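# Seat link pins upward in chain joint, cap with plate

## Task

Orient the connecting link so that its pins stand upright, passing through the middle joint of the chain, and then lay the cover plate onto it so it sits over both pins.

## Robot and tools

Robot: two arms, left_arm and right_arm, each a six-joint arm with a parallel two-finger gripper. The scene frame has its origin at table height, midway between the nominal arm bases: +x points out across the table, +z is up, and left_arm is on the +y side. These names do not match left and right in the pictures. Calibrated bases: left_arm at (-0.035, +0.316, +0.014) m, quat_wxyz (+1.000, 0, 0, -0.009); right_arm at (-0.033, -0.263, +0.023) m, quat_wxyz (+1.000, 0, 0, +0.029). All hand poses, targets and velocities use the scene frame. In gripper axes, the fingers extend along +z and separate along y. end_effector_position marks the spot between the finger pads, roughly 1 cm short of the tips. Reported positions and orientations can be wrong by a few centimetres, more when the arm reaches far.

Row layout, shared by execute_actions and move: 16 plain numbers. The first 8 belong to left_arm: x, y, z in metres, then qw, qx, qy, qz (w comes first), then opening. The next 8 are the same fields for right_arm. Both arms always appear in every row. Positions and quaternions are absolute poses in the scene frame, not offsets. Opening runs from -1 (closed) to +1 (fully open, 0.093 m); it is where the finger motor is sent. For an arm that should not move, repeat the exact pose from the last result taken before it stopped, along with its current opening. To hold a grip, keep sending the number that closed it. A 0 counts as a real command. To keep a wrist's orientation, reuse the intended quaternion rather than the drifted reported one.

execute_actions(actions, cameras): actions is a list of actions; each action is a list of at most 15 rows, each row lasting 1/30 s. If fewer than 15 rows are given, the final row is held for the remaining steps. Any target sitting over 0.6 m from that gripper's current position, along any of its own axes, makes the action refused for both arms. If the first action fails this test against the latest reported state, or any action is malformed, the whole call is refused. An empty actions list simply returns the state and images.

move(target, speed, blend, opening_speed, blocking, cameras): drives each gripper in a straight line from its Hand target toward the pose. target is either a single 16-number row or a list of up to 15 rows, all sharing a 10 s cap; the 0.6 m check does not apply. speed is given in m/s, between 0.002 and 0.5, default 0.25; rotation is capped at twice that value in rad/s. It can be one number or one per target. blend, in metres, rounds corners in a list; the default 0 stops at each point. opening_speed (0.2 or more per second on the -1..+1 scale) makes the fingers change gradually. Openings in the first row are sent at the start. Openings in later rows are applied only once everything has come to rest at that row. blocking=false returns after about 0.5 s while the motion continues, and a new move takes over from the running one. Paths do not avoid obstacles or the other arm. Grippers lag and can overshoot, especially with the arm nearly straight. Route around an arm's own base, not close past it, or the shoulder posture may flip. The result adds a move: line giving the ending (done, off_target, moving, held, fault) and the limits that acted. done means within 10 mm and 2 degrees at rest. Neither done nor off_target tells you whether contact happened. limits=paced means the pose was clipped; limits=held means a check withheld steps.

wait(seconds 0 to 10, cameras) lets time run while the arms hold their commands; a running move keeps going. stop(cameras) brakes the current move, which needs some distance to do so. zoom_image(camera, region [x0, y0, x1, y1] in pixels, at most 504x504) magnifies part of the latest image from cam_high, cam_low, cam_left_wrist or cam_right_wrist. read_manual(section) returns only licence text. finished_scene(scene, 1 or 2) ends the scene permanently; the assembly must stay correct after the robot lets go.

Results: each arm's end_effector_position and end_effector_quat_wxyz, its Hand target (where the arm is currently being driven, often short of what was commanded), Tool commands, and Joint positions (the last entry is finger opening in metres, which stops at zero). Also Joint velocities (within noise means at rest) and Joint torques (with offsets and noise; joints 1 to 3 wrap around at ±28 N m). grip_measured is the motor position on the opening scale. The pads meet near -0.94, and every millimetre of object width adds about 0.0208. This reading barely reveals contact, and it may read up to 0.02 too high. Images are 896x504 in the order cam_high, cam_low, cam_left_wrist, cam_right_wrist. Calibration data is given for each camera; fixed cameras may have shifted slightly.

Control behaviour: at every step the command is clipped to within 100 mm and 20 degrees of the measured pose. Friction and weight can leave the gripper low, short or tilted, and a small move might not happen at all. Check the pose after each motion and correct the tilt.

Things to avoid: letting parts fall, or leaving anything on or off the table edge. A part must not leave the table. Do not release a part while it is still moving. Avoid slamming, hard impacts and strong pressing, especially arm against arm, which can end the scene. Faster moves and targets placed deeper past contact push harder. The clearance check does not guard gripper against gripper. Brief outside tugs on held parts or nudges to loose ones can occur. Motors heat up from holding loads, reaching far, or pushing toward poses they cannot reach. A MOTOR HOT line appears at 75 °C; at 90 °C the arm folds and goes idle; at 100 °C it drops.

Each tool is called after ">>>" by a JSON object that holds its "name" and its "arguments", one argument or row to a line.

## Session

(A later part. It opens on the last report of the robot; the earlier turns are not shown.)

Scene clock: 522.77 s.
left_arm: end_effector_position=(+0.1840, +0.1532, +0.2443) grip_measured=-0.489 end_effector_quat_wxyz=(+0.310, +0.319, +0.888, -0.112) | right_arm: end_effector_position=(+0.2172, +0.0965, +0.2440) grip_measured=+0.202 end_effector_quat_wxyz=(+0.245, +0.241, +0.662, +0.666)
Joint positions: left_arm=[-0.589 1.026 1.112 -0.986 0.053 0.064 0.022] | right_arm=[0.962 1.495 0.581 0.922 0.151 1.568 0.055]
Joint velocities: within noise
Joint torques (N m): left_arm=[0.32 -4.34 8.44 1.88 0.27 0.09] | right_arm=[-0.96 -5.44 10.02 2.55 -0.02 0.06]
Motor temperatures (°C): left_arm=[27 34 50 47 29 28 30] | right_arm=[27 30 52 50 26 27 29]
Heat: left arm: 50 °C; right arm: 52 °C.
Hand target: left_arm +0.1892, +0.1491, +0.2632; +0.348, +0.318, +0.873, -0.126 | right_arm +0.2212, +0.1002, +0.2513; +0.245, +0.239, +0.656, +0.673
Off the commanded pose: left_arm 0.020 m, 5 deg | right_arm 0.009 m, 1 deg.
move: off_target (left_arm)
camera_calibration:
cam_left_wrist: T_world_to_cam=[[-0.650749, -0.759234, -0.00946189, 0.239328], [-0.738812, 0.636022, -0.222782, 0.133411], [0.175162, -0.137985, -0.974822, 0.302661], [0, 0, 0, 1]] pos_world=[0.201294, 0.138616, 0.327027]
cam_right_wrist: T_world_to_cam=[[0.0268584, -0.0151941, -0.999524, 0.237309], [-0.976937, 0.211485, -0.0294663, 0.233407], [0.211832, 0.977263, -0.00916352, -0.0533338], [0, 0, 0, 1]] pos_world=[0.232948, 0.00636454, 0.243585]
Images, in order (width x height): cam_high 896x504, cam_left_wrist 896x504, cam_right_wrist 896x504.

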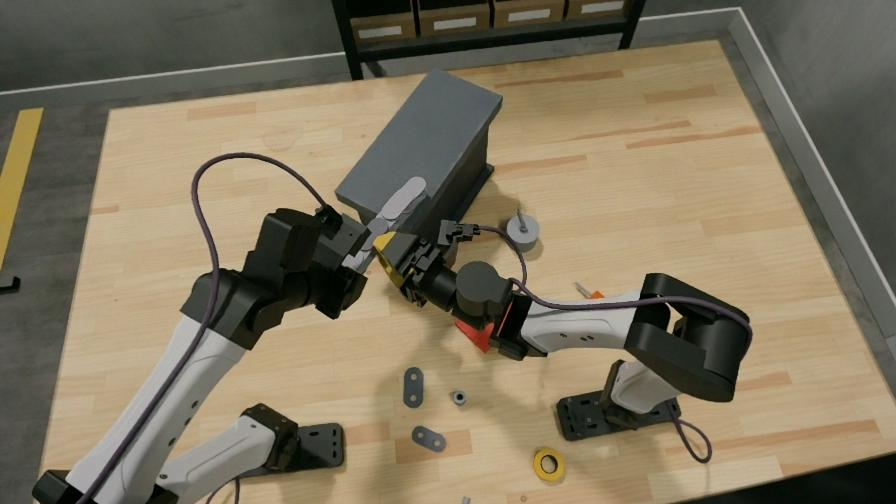

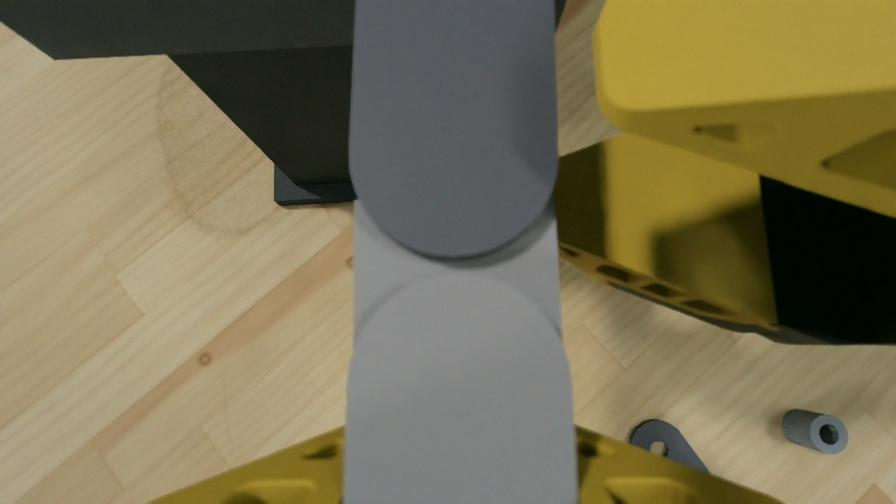

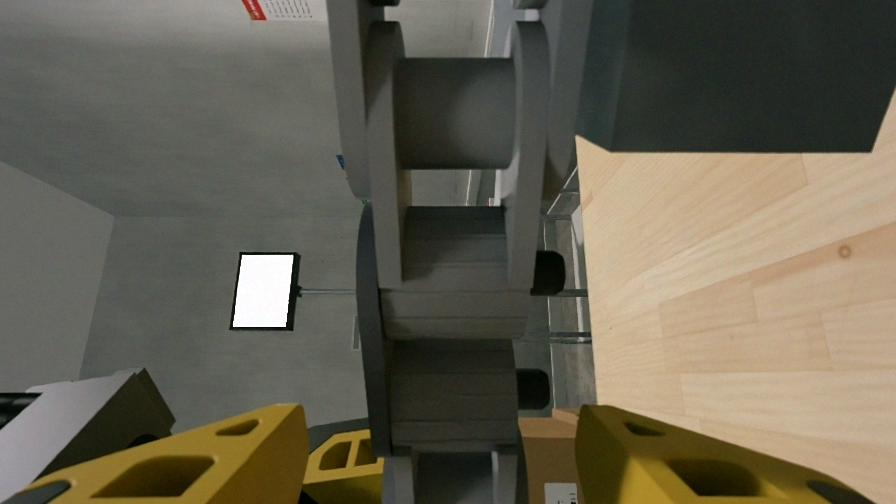

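>>> {"name": "move", "arguments": {
  "target": [0.1900,0.1485,0.263,0.3483,0.3177,0.8728,-0.1267,-0.55,0.2251,0.0909,0.2515,0.2450,0.2387,0.6557,0.6731,0.2],
  "speed": 0.1,
  "cameras": ["cam_high","cam_left_wrist","cam_right_wrist"]
}}

>>> {"name": "zoom_image", "arguments": {
  "camera": "cam_left_wrist",
  "region": [330, 0, 800, 350]
}}

>>> {"name": "zoom_image", "arguments": {
  "camera": "cam_high",
  "region": [320, 150, 500, 320]
}}

Scene clock: 577.90 s.
left_arm: end_effector_position=(+0.1840, +0.1532, +0.2443) grip_measured=-0.489 end_effector_quat_wxyz=(+0.310, +0.319, +0.888, -0.112) | right_arm: end_effector_position=(+0.2244, +0.0919, +0.2443) grip_measured=+0.202 end_effector_quat_wxyz=(+0.245, +0.242, +0.661, +0.667)
Joint positions: left_arm=[-0.589 1.026 1.112 -0.986 0.053 0.064 0.022] | right_arm=[0.931 1.495 0.581 0.924 0.121 1.568 0.055]
Joint velocities: within noise
Joint torques (N m): left_arm=[0.28 -4.29 8.35 1.89 0.26 0.09] | right_arm=[-0.87 -7.46 8.05 2.55 0 0.04]
Motor temperatures (°C): left_arm=[27 34 50 47 29 28 30] | right_arm=[27 31 50 50 26 27 29]
Heat: left arm: 50 °C; right arm: 50 °C.
Hand target: left_arm +0.1892, +0.1491, +0.2632; +0.348, +0.318, +0.873, -0.126 | right_arm +0.2251, +0.0908, +0.2513; +0.245, +0.239, +0.656, +0.673
Off the commanded pose: left_arm 0.020 m, 5 deg | right_arm 0.007 m, 1 deg.
move: off_target (left_arm)
camera_calibration:
cam_left_wrist: T_world_to_cam=[[-0.650749, -0.759234, -0.00946189, 0.239328], [-0.738812, 0.636022, -0.222782, 0.133411], [0.175162, -0.137985, -0.974822, 0.302661], [0, 0, 0, 1]] pos_world=[0.201294, 0.138616, 0.327027]
cam_right_wrist: T_world_to_cam=[[0.0276727, -0.0143983, -0.999513, 0.237068], [-0.976669, 0.212629, -0.0301032, 0.241435], [0.212959, 0.977027, -0.00817838, -0.0508193], [0, 0, 0, 1]] pos_world=[0.240064, 0.00172908, 0.243805]
Images, in order (width x height): cam_high 896x504, cam_left_wrist 896x504, cam_right_wrist 896x504.

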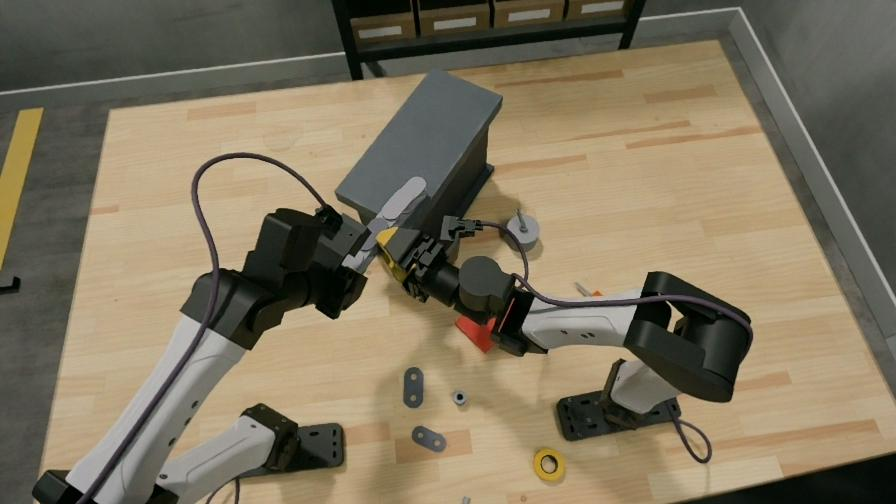

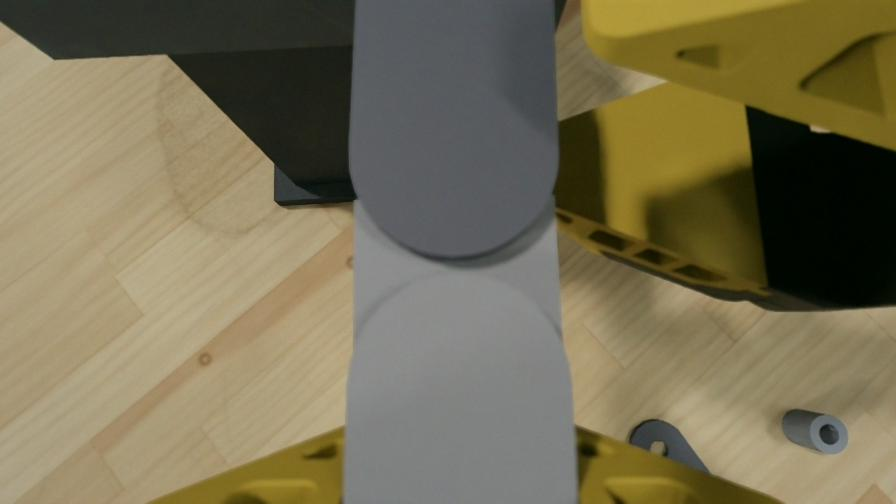

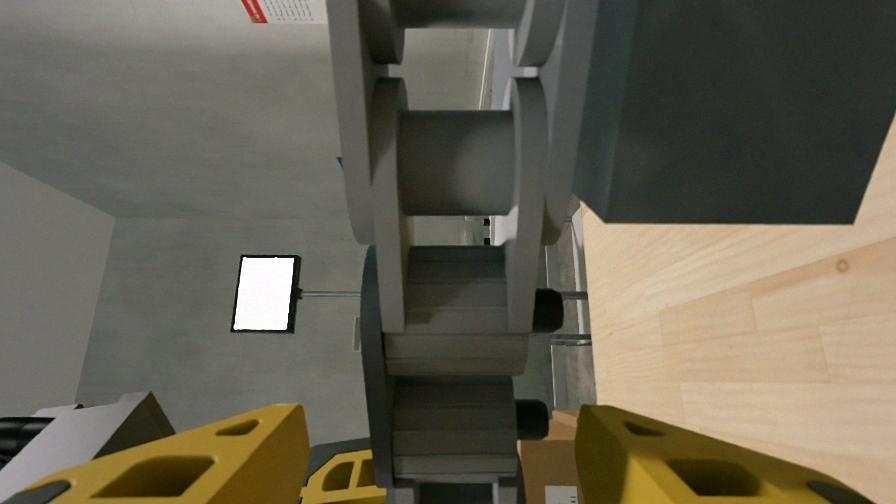

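Scaled by 1.072 from the camera's 896x504 image, which has a finer 1280x720 frame.

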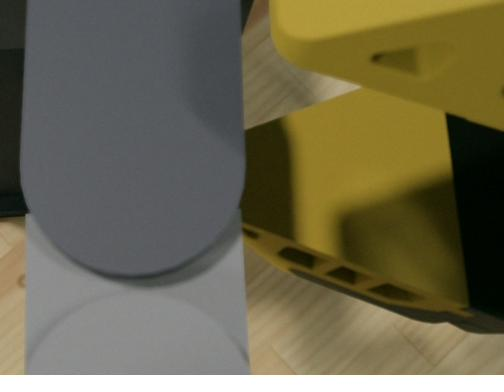

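Scaled by 2.800 from the camera's 896x504 image, which has a finer 1280x720 frame.

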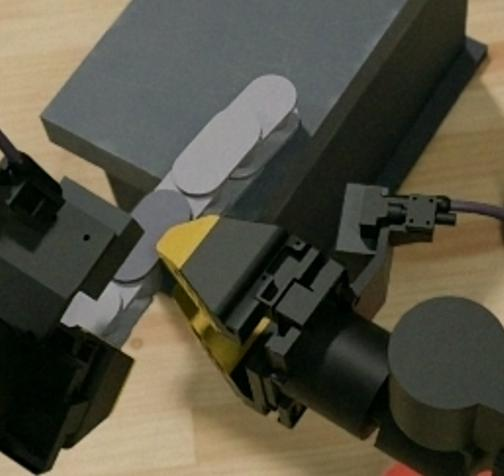

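>>> {"name": "move", "arguments": {
  "target": [0.1900,0.1485,0.263,0.3483,0.3177,0.8728,-0.1267,-0.55,0.2313,0.0936,0.2515,0.2450,0.2387,0.6557,0.6731,0.15],
  "speed": 0.06,
  "cameras": ["cam_high","cam_left_wrist","cam_right_wrist"]
}}

>>> {"name": "zoom_image", "arguments": {
  "camera": "cam_right_wrist",
  "region": [250, 150, 650, 504]
}}

Scene clock: 612.90 s.
left_arm: end_effector_position=(+0.1840, +0.1532, +0.2443) grip_measured=-0.489 end_effector_quat_wxyz=(+0.310, +0.319, +0.888, -0.112) | right_arm: end_effector_position=(+0.2273, +0.0900, +0.2443) grip_measured=+0.152 end_effector_quat_wxyz=(+0.245, +0.241, +0.661, +0.667)
Joint positions: left_arm=[-0.589 1.026 1.112 -0.986 0.053 0.064 0.022] | right_arm=[0.918 1.495 0.581 0.924 0.108 1.568 0.053]
Joint velocities: within noise
Joint torques (N m): left_arm=[0.35 -4.23 8.39 1.89 0.26 0.09] | right_arm=[-0.95 -5.49 9.96 2.59 0.01 0.05]
Motor temperatures (°C): left_arm=[27 34 50 48 29 28 30] | right_arm=[27 34 48 50 26 27 29]
Heat: left arm: 50 °C; right arm: 50 °C.
Hand target: left_arm +0.1892, +0.1491, +0.2632; +0.348, +0.318, +0.873, -0.126 | right_arm +0.2312, +0.0933, +0.2513; +0.245, +0.239, +0.656, +0.673
Off the commanded pose: left_arm 0.020 m, 5 deg | right_arm 0.009 m, 1 deg.
move: off_target (left_arm)
camera_calibration:
cam_left_wrist: T_world_to_cam=[[-0.650749, -0.759234, -0.00946189, 0.239328], [-0.738812, 0.636022, -0.222782, 0.133411], [0.175162, -0.137985, -0.974822, 0.302661], [0, 0, 0, 1]] pos_world=[0.201294, 0.138616, 0.327027]
cam_right_wrist: T_world_to_cam=[[0.027781, -0.0144563, -0.999509, 0.236943], [-0.976747, 0.212255, -0.0302182, 0.244731], [0.212588, 0.977107, -0.00822347, -0.0494793], [0, 0, 0, 1]] pos_world=[0.242976, -0.000173486, 0.243815]
Images, in order (width x height): cam_high 896x504, cam_left_wrist 896x504, cam_right_wrist 896x504.

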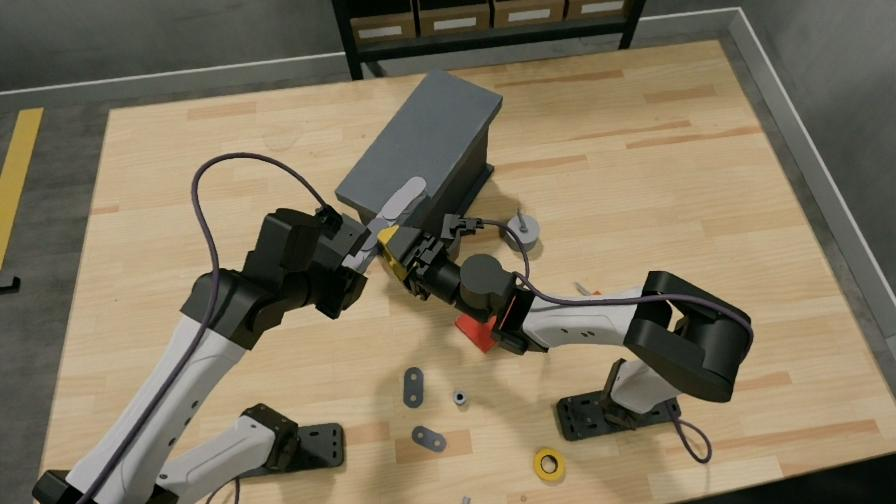

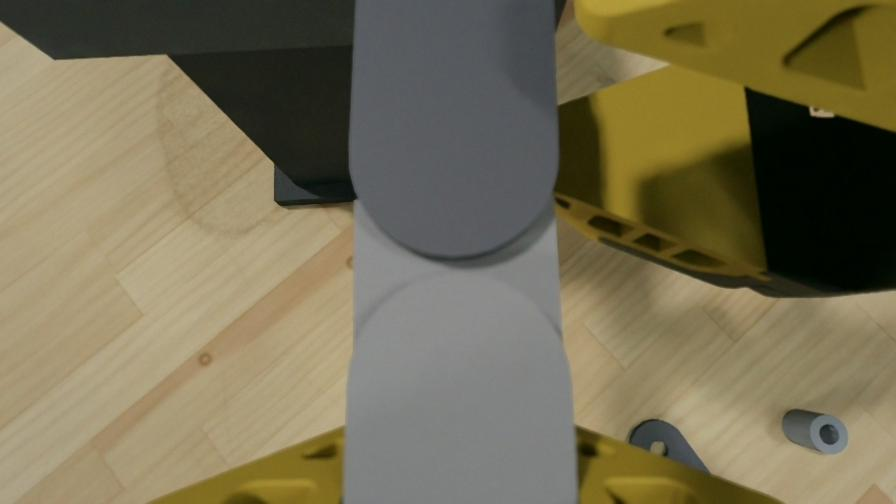

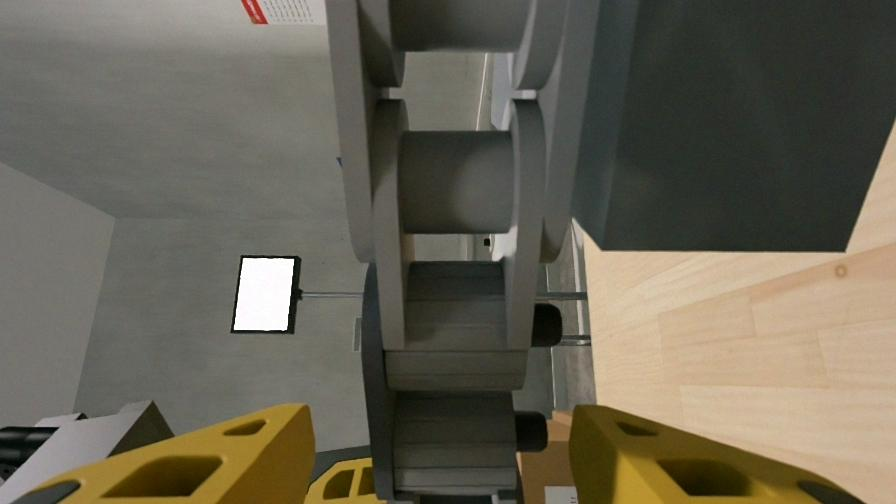

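Scaled by 1.260 from the camera's 896x504 image, which has a finer 1280x720 frame.

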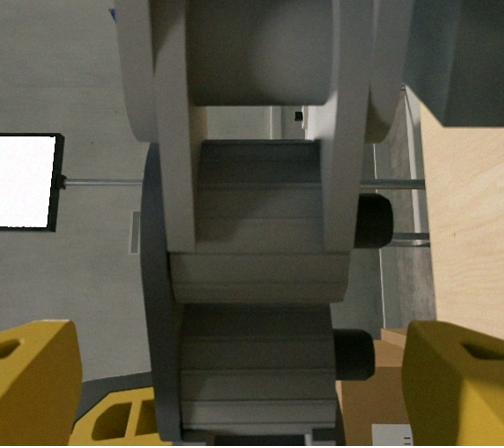

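>>> {"name": "move", "arguments": {
  "target": [0.1900,0.1485,0.263,0.3483,0.3177,0.8728,-0.1267,-0.55,0.2357,0.0989,0.2515,0.2450,0.2387,0.6557,0.6731,0.15],
  "speed": 0.06,
  "cameras": ["cam_high","cam_left_wrist","cam_right_wrist"]
}}

>>> {"name": "zoom_image", "arguments": {
  "camera": "cam_right_wrist",
  "region": [250, 150, 650, 504]
}}

Scene clock: 620.80 s.
left_arm: end_effector_position=(+0.1840, +0.1532, +0.2443) grip_measured=-0.489 end_effector_quat_wxyz=(+0.310, +0.319, +0.888, -0.112) | right_arm: end_effector_position=(+0.2306, +0.0956, +0.2447) grip_measured=+0.152 end_effector_quat_wxyz=(+0.244, +0.240, +0.661, +0.667)
Joint positions: left_arm=[-0.589 1.026 1.112 -0.986 0.053 0.064 0.022] | right_arm=[0.918 1.52 0.605 0.925 0.105 1.568 0.053]
Joint velocities: within noise
Joint torques (N m): left_arm=[0.4 -4.31 8.36 1.87 0.26 0.08] | right_arm=[-1.18 -5.64 10.22 2.57 -0.03 0.07]
Motor temperatures (°C): left_arm=[27 34 50 48 29 28 30] | right_arm=[27 33 48 50 26 27 29]
Heat: left arm: 50 °C; right arm: 50 °C.
Hand target: left_arm +0.1892, +0.1491, +0.2632; +0.348, +0.318, +0.873, -0.126 | right_arm +0.2355, +0.0986, +0.2514; +0.245, +0.239, +0.656, +0.673
Off the commanded pose: left_arm 0.020 m, 5 deg | right_arm 0.009 m, 1 deg.
move: off_target (left_arm)
camera_calibration:
cam_left_wrist: T_world_to_cam=[[-0.650749, -0.759234, -0.00946189, 0.239328], [-0.738812, 0.636022, -0.222782, 0.133411], [0.175162, -0.137985, -0.974822, 0.302661], [0, 0, 0, 1]] pos_world=[0.201294, 0.138616, 0.327027]
cam_right_wrist: T_world_to_cam=[[0.0280535, -0.0140799, -0.999507, 0.237189], [-0.977303, 0.209655, -0.0303836, 0.24714], [0.20998, 0.977674, -0.00787879, -0.0551782], [0, 0, 0, 1]] pos_world=[0.246463, 0.00547171, 0.244146]
Images, in order (width x height): cam_high 896x504, cam_left_wrist 896x504, cam_right_wrist 896x504.

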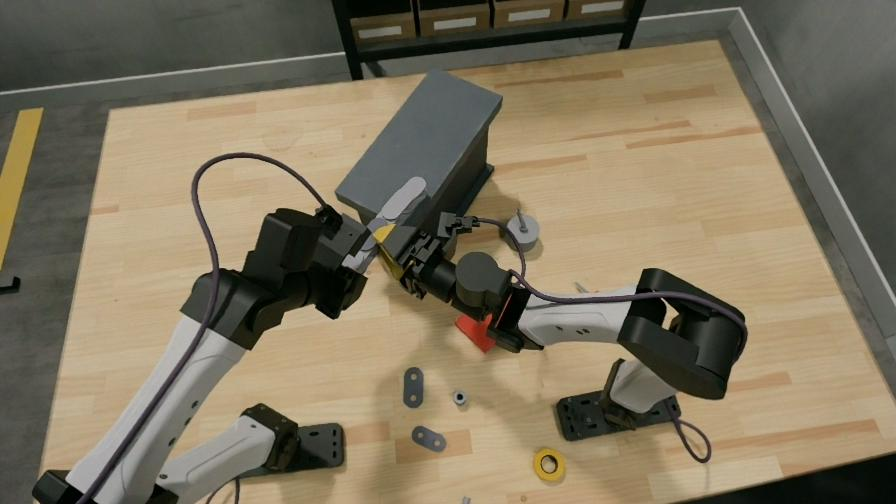

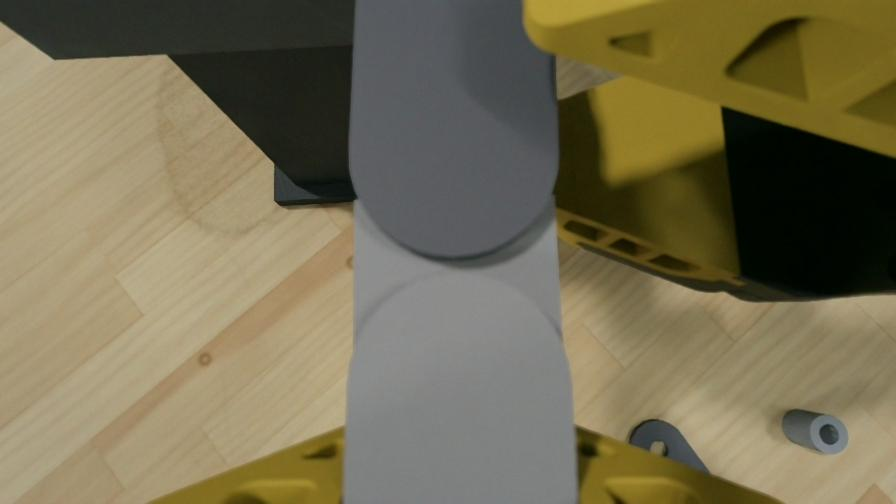

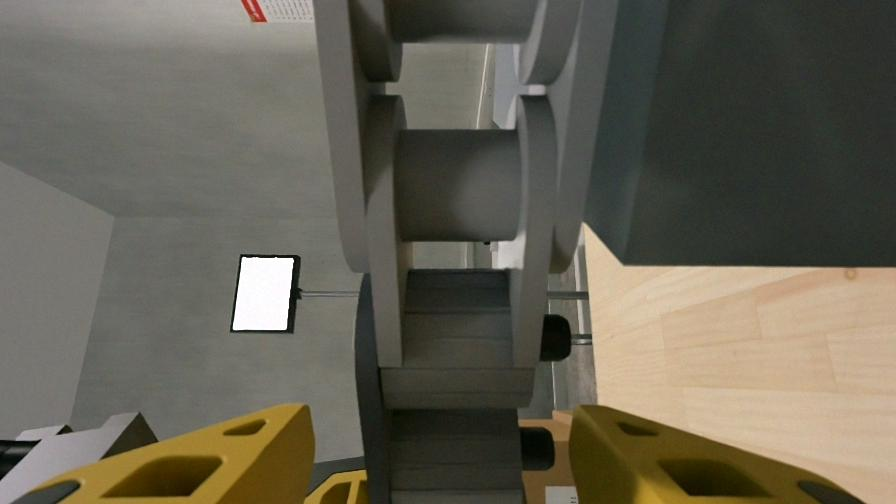

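Scaled by 1.260 from the camera's 896x504 image, which has a finer 1280x720 frame.

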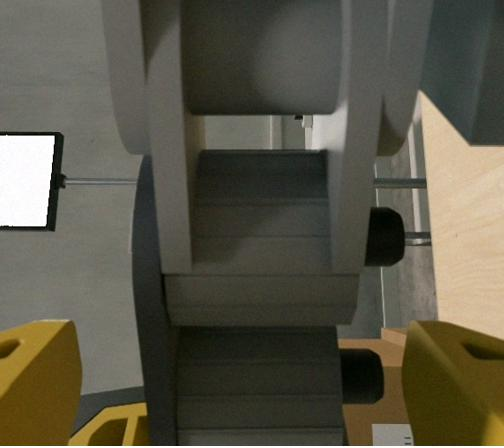

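>>> {"name": "move", "arguments": {
  "target": [0.1900,0.1485,0.263,0.3483,0.3177,0.8728,-0.1267,-0.55,0.2403,0.1029,0.2515,0.2450,0.2387,0.6557,0.6731,0.15],
  "speed": 0.06,
  "cameras": ["cam_high","cam_left_wrist","cam_right_wrist"]
}}

>>> {"name": "zoom_image", "arguments": {
  "camera": "cam_right_wrist",
  "region": [250, 150, 650, 504]
}}

Scene clock: 643.13 s.
left_arm: end_effector_position=(+0.1840, +0.1532, +0.2443) grip_measured=-0.489 end_effector_quat_wxyz=(+0.310, +0.319, +0.888, -0.112) | right_arm: end_effector_position=(+0.2357, +0.0992, +0.2450) grip_measured=+0.152 end_effector_quat_wxyz=(+0.245, +0.241, +0.661, +0.667)
Joint positions: left_arm=[-0.589 1.026 1.112 -0.986 0.053 0.064 0.022] | right_arm=[0.911 1.543 0.627 0.926 0.1 1.568 0.053]
Joint velocities: within noise
Joint torques (N m): left_arm=[0.32 -4.3 8.39 1.88 0.26 0.08] | right_arm=[-0.95 -5.79 10.07 2.52 -0.04 0.08]
Motor temperatures (°C): left_arm=[27 34 50 48 29 28 30] | right_arm=[27 33 51 50 26 27 29]
Heat: left arm: 50 °C; right arm: 51 °C.
Hand target: left_arm +0.1892, +0.1491, +0.2632; +0.348, +0.318, +0.873, -0.126 | right_arm +0.2401, +0.1027, +0.2515; +0.245, +0.239, +0.656, +0.673
Off the commanded pose: left_arm 0.020 m, 5 deg | right_arm 0.009 m, 1 deg.
move: off_target (left_arm)
camera_calibration:
cam_left_wrist: T_world_to_cam=[[-0.650749, -0.759234, -0.00946189, 0.239328], [-0.738812, 0.636022, -0.222782, 0.133411], [0.175162, -0.137985, -0.974822, 0.302661], [0, 0, 0, 1]] pos_world=[0.201294, 0.138616, 0.327027]
cam_right_wrist: T_world_to_cam=[[0.0284973, -0.0135314, -0.999502, 0.237278], [-0.976887, 0.211538, -0.0307163, 0.251227], [0.211848, 0.977276, -0.00719042, -0.0603114], [0, 0, 0, 1]] pos_world=[0.251435, 0.00900777, 0.244443]
Images, in order (width x height): cam_high 896x504, cam_left_wrist 896x504, cam_right_wrist 896x504.

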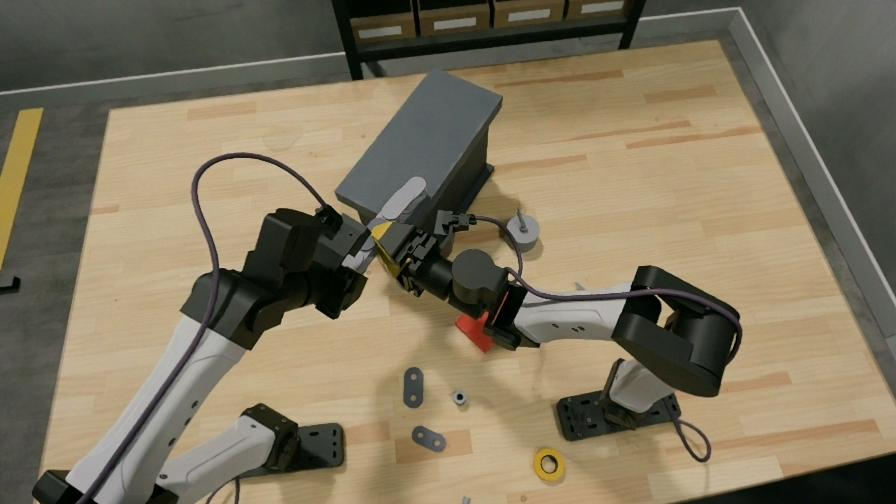

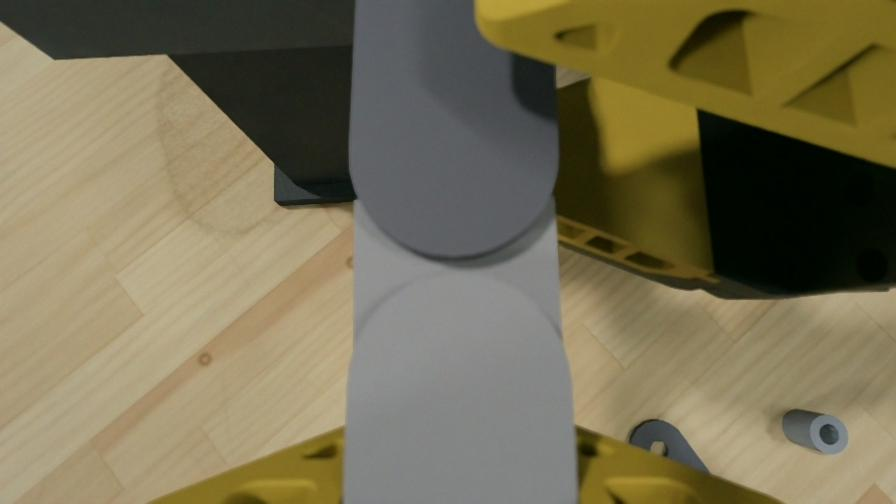

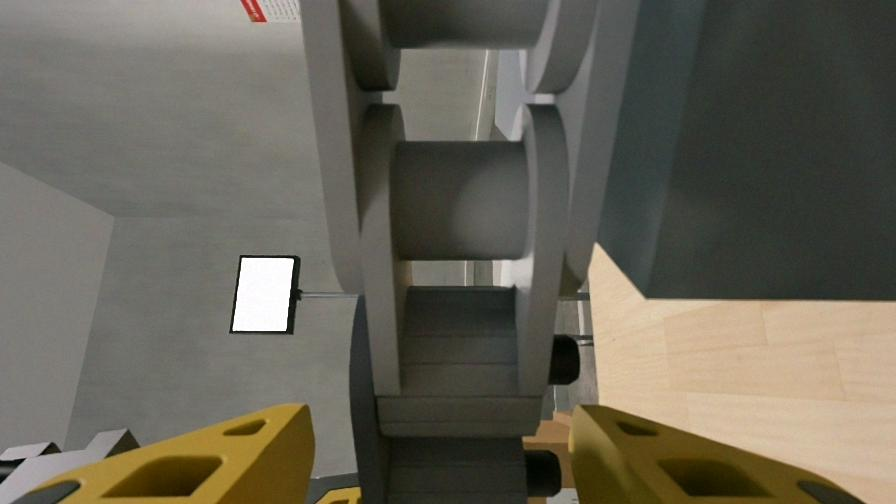

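Scaled by 1.260 from the camera's 896x504 image, which has a finer 1280x720 frame.

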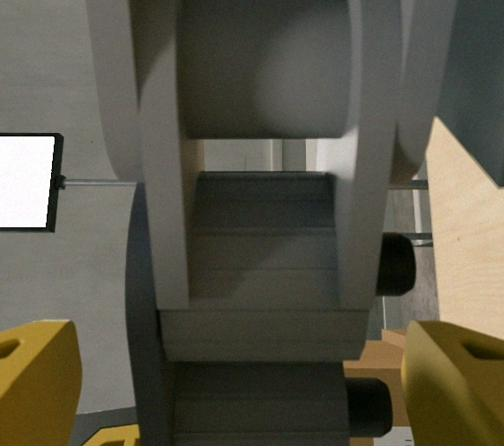

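>>> {"name": "move", "arguments": {
  "target": [0.1900,0.1485,0.263,0.3483,0.3177,0.8728,-0.1267,-0.55,0.2403,0.1029,0.2510,0.2450,0.2387,0.6557,0.6731,-0.6],
  "speed": 0.05,
  "opening_speed": 0.6,
  "cameras": ["cam_high","cam_left_wrist","cam_right_wrist"]
}}

>>> {"name": "zoom_image", "arguments": {
  "camera": "cam_right_wrist",
  "region": [250, 150, 650, 504]
}}

Scene clock: 659.30 s.
left_arm: end_effector_position=(+0.1839, +0.1532, +0.2443) grip_measured=-0.489 end_effector_quat_wxyz=(+0.310, +0.319, +0.888, -0.112) | right_arm: end_effector_position=(+0.2358, +0.0995, +0.2440) grip_measured=-0.450 end_effector_quat_wxyz=(+0.245, +0.241, +0.661, +0.667)
Joint positions: left_arm=[-0.589 1.026 1.112 -0.986 0.053 0.065 0.022] | right_arm=[0.911 1.546 0.627 0.928 0.1 1.568 0.024]
Joint velocities: within noise
Joint torques (N m): left_arm=[0.38 -4.26 8.38 1.86 0.28 0.08] | right_arm=[-0.92 -5.85 10 2.58 -0.03 0.1]
Motor temperatures (°C): left_arm=[27 34 50 48 29 28 30] | right_arm=[27 32 51 49 26 27 29]
Heat: left arm: 50 °C; right arm: 51 °C.
Hand target: left_arm +0.1892, +0.1491, +0.2632; +0.348, +0.318, +0.873, -0.126 | right_arm +0.2401, +0.1026, +0.2509; +0.245, +0.239, +0.656, +0.673
Off the commanded pose: left_arm 0.020 m, 5 deg | right_arm 0.009 m, 1 deg.
move: off_target (left_arm)
camera_calibration:
cam_left_wrist: T_world_to_cam=[[-0.651202, -0.75884, -0.00989813, 0.23945], [-0.738435, 0.636593, -0.222403, 0.133078], [0.17507, -0.13752, -0.974905, 0.302587], [0, 0, 0, 1]] pos_world=[0.201226, 0.138599, 0.326961]
cam_right_wrist: T_world_to_cam=[[0.0276516, -0.014772, -0.999508, 0.236586], [-0.977074, 0.210754, -0.0301458, 0.251204], [0.211096, 0.977428, -0.00860564, -0.0602112], [0, 0, 0, 1]] pos_world=[0.251613, 0.00940481, 0.243524]
Images, in order (width x height): cam_high 896x504, cam_left_wrist 896x504, cam_right_wrist 896x504.

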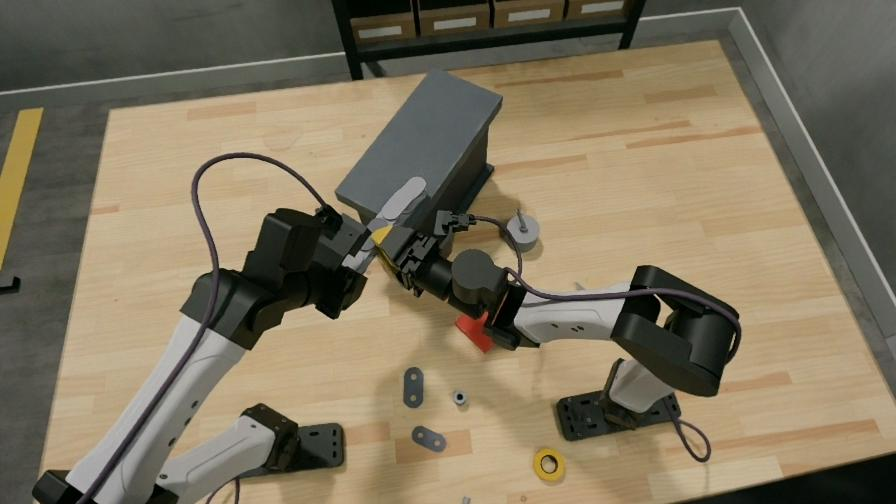

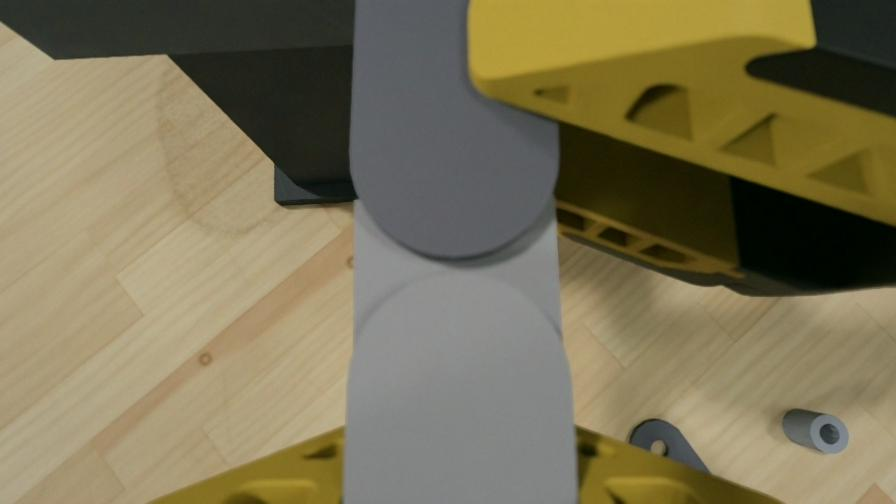

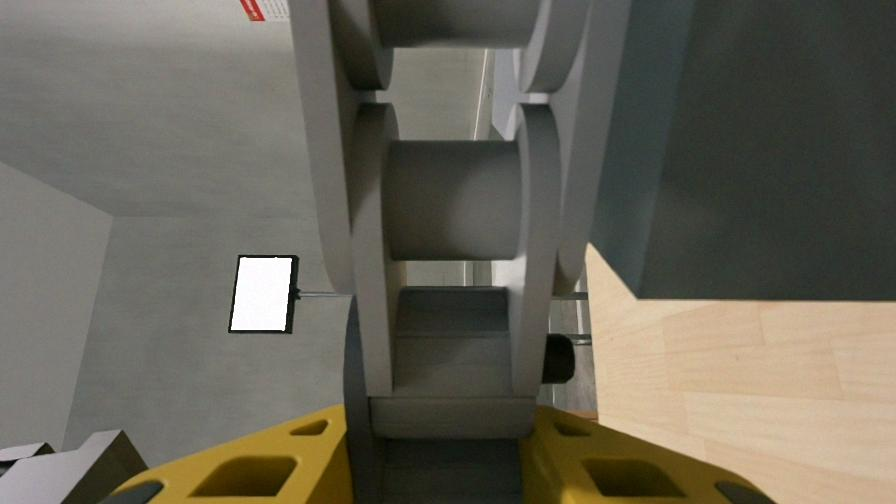

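Scaled by 1.260 from the camera's 896x504 image, which has a finer 1280x720 frame.

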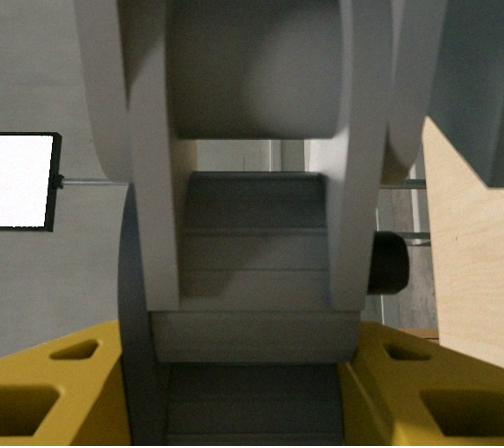

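>>> {"name": "move", "arguments": {
  "target": [0.1900,0.1485,0.263,0.3483,0.3177,0.8728,-0.1267,-0.1,0.2403,0.1029,0.2560,0.2450,0.2387,0.6557,0.6731,-0.65],
  "speed": 0.05,
  "opening_speed": 0.6,
  "cameras": ["cam_high","cam_left_wrist","cam_right_wrist"]
}}

>>> {"name": "zoom_image", "arguments": {
  "camera": "cam_right_wrist",
  "region": [250, 0, 650, 504]
}}

Scene clock: 669.27 s.
left_arm: end_effector_position=(+0.1879, +0.1504, +0.2546) grip_measured=-0.102 end_effector_quat_wxyz=(+0.335, +0.317, +0.879, -0.119) | right_arm: end_effector_position=(+0.2361, +0.1000, +0.2423) grip_measured=-0.450 end_effector_quat_wxyz=(+0.253, +0.232, +0.668, +0.660)
Joint positions: left_arm=[-0.589 1.009 1.112 -0.948 0.053 0.065 0.04] | right_arm=[0.911 1.546 0.631 0.914 0.099 1.539 0.024]
Joint velocities: within noise
Joint torques (N m): left_arm=[0.38 -2.66 8.38 1.67 0.26 0.07] | right_arm=[-0.9 -7.28 10.85 2.41 -0.01 0.37]
Motor temperatures (°C): left_arm=[27 34 51 48 29 28 30] | right_arm=[27 33 52 49 26 27 30]
Heat: left arm: 51 °C; right arm: 52 °C.
Hand target: left_arm +0.1898, +0.1486, +0.2630; +0.348, +0.318, +0.873, -0.127 | right_arm +0.2399, +0.1025, +0.2560; +0.245, +0.238, +0.656, +0.673
Off the commanded pose: left_arm 0.009 m, 2 deg | right_arm 0.015 m, 2 deg.
move: off_target (right_arm)
camera_calibration:
cam_left_wrist: T_world_to_cam=[[-0.651037, -0.758888, -0.0154826, 0.241389], [-0.726862, 0.62918, -0.275326, 0.152539], [0.218683, -0.167994, -0.961226, 0.304404], [0, 0, 0, 1]] pos_world=[0.20146, 0.13835, 0.338337]
cam_right_wrist: T_world_to_cam=[[0.0439079, -0.0413562, -0.998179, 0.233366], [-0.976466, 0.209402, -0.0516286, 0.2565], [0.211155, 0.976955, -0.0311885, -0.0552624], [0, 0, 0, 1]] pos_world=[0.251886, 0.0099284, 0.24446]
Images, in order (width x height): cam_high 896x504, cam_left_wrist 896x504, cam_right_wrist 896x504.

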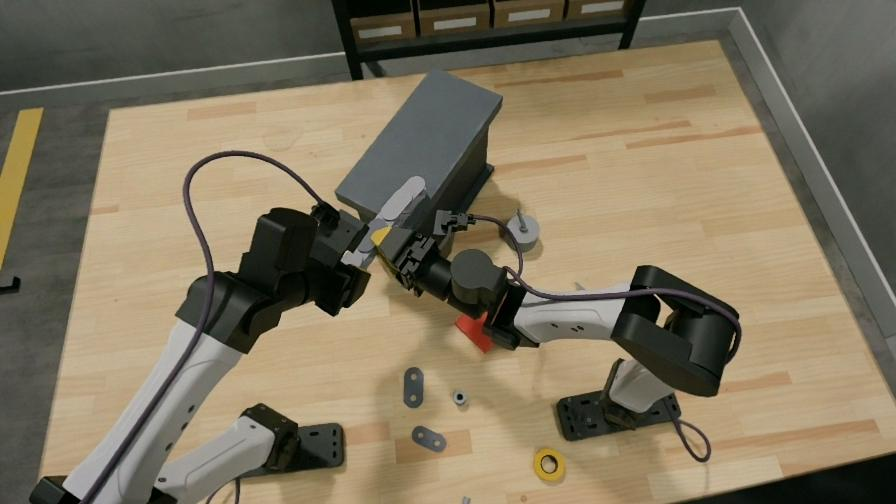

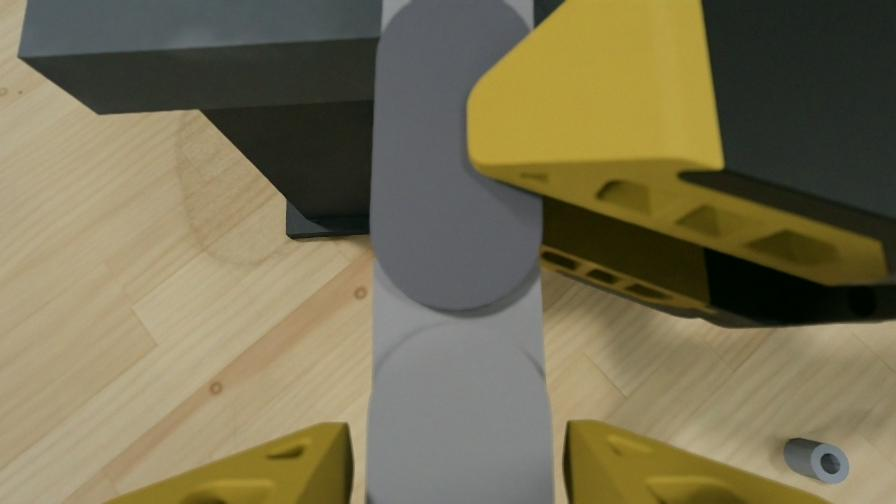

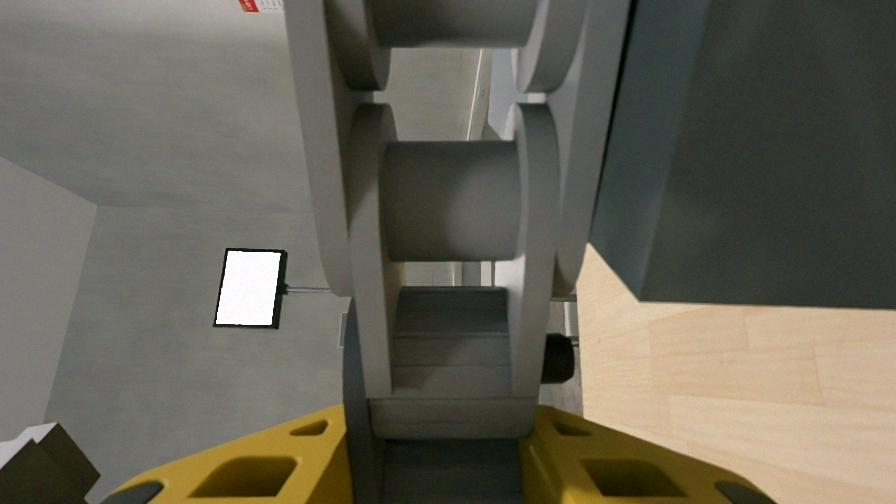

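Scaled by 1.000.

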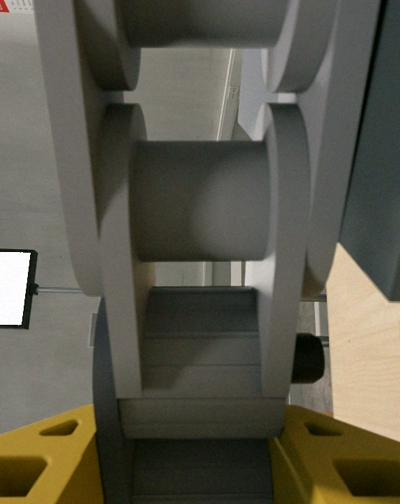

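>>> {"name": "move", "arguments": {
  "target": [
    [0.155,0.180,0.325,0.3483,0.3177,0.8728,-0.1267,-0.1,0.2403,0.1029,0.2560,0.2450,0.2387,0.6557,0.6731,-0.65],
    [0.10,0.25,0.32,0.3483,0.3177,0.8728,-0.1267,-0.1,0.2403,0.1029,0.2560,0.2450,0.2387,0.6557,0.6731,-0.65]
  ],
  "blend": [0.02,0],
  "speed": 0.2,
  "cameras": ["cam_high","cam_left_wrist","cam_right_wrist"]
}}

Scene clock: 681.97 s.
left_arm: end_effector_position=(+0.1007, +0.2509, +0.3162) grip_measured=-0.102 end_effector_quat_wxyz=(+0.349, +0.310, +0.877, -0.112) | right_arm: end_effector_position=(+0.2361, +0.1000, +0.2422) grip_measured=-0.450 end_effector_quat_wxyz=(+0.253, +0.232, +0.669, +0.660)
Joint positions: left_arm=[0.118 0.783 1.376 -1.564 0.484 0.627 0.04] | right_arm=[0.911 1.546 0.631 0.914 0.099 1.538 0.024]
Joint velocities: within noise
Joint torques (N m): left_arm=[0.27 1.43 6.67 1.22 0.5 0.11] | right_arm=[-0.84 -7.3 10.54 2.49 0 0.39]
Motor temperatures (°C): left_arm=[27 33 51 45 29 28 30] | right_arm=[27 33 51 51 26 27 30]
Heat: left arm: 51 °C; right arm: 51 °C.
Hand target: left_arm +0.1003, +0.2493, +0.3198; +0.353, +0.313, +0.874, -0.116 | right_arm +0.2399, +0.1025, +0.2560; +0.245, +0.238, +0.656, +0.673
Off the commanded pose: left_arm 0.004 m, 2 deg | right_arm 0.015 m, 2 deg.
joint sent to its limit (left arm) — joint 4 (wrist pitch), lower limit. The joint targets still meet the commanded pose.
move: off_target (right_arm)
camera_calibration:
cam_left_wrist: T_world_to_cam=[[-0.635613, -0.771319, -0.032624, 0.268787], [-0.730427, 0.614522, -0.298059, 0.0541449], [0.249947, -0.165621, -0.95399, 0.393629], [0, 0, 0, 1]] pos_world=[0.112007, 0.239241, 0.400426]
cam_right_wrist: T_world_to_cam=[[0.0445661, -0.0424063, -0.998106, 0.233206], [-0.976432, 0.209345, -0.0524927, 0.256702], [0.211175, 0.976922, -0.0320771, -0.0550513], [0, 0, 0, 1]] pos_world=[0.251885, 0.00993068, 0.244473]
Images, in order (width x height): cam_high 896x504, cam_left_wrist 896x504, cam_right_wrist 896x504.

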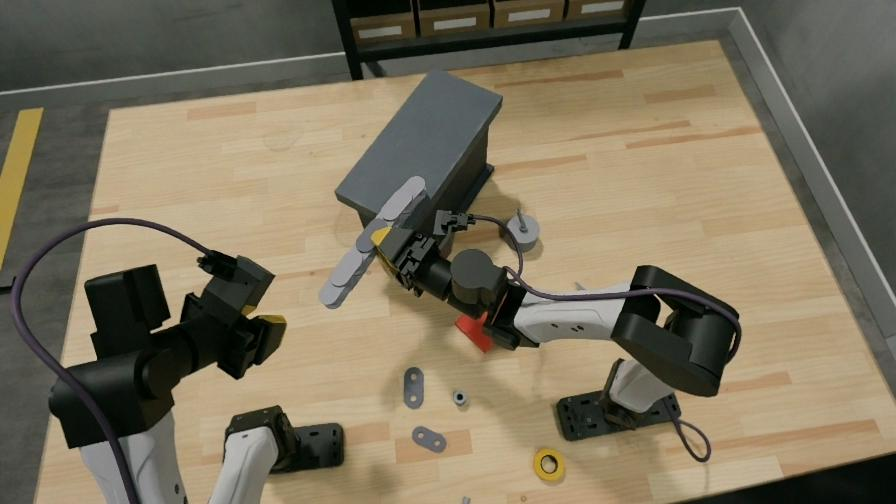

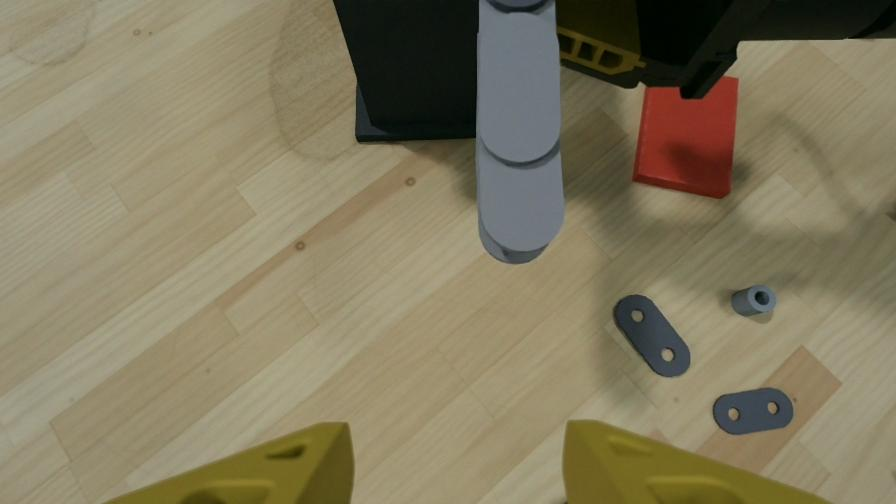

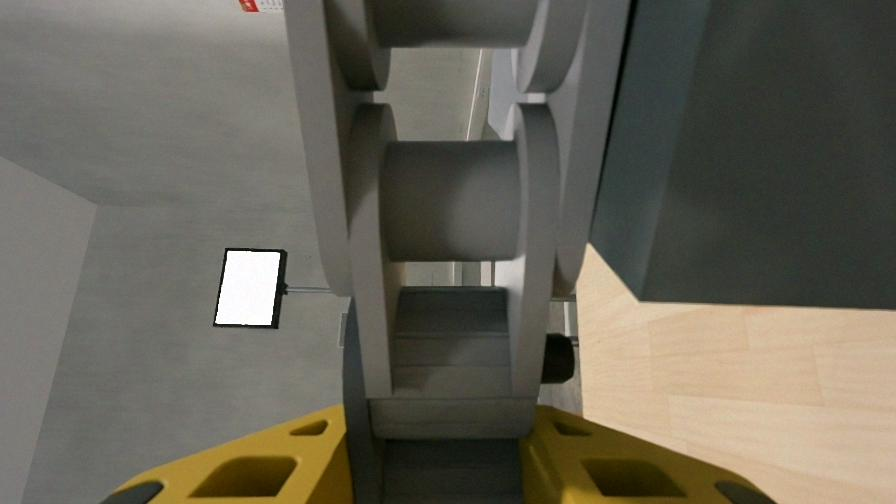

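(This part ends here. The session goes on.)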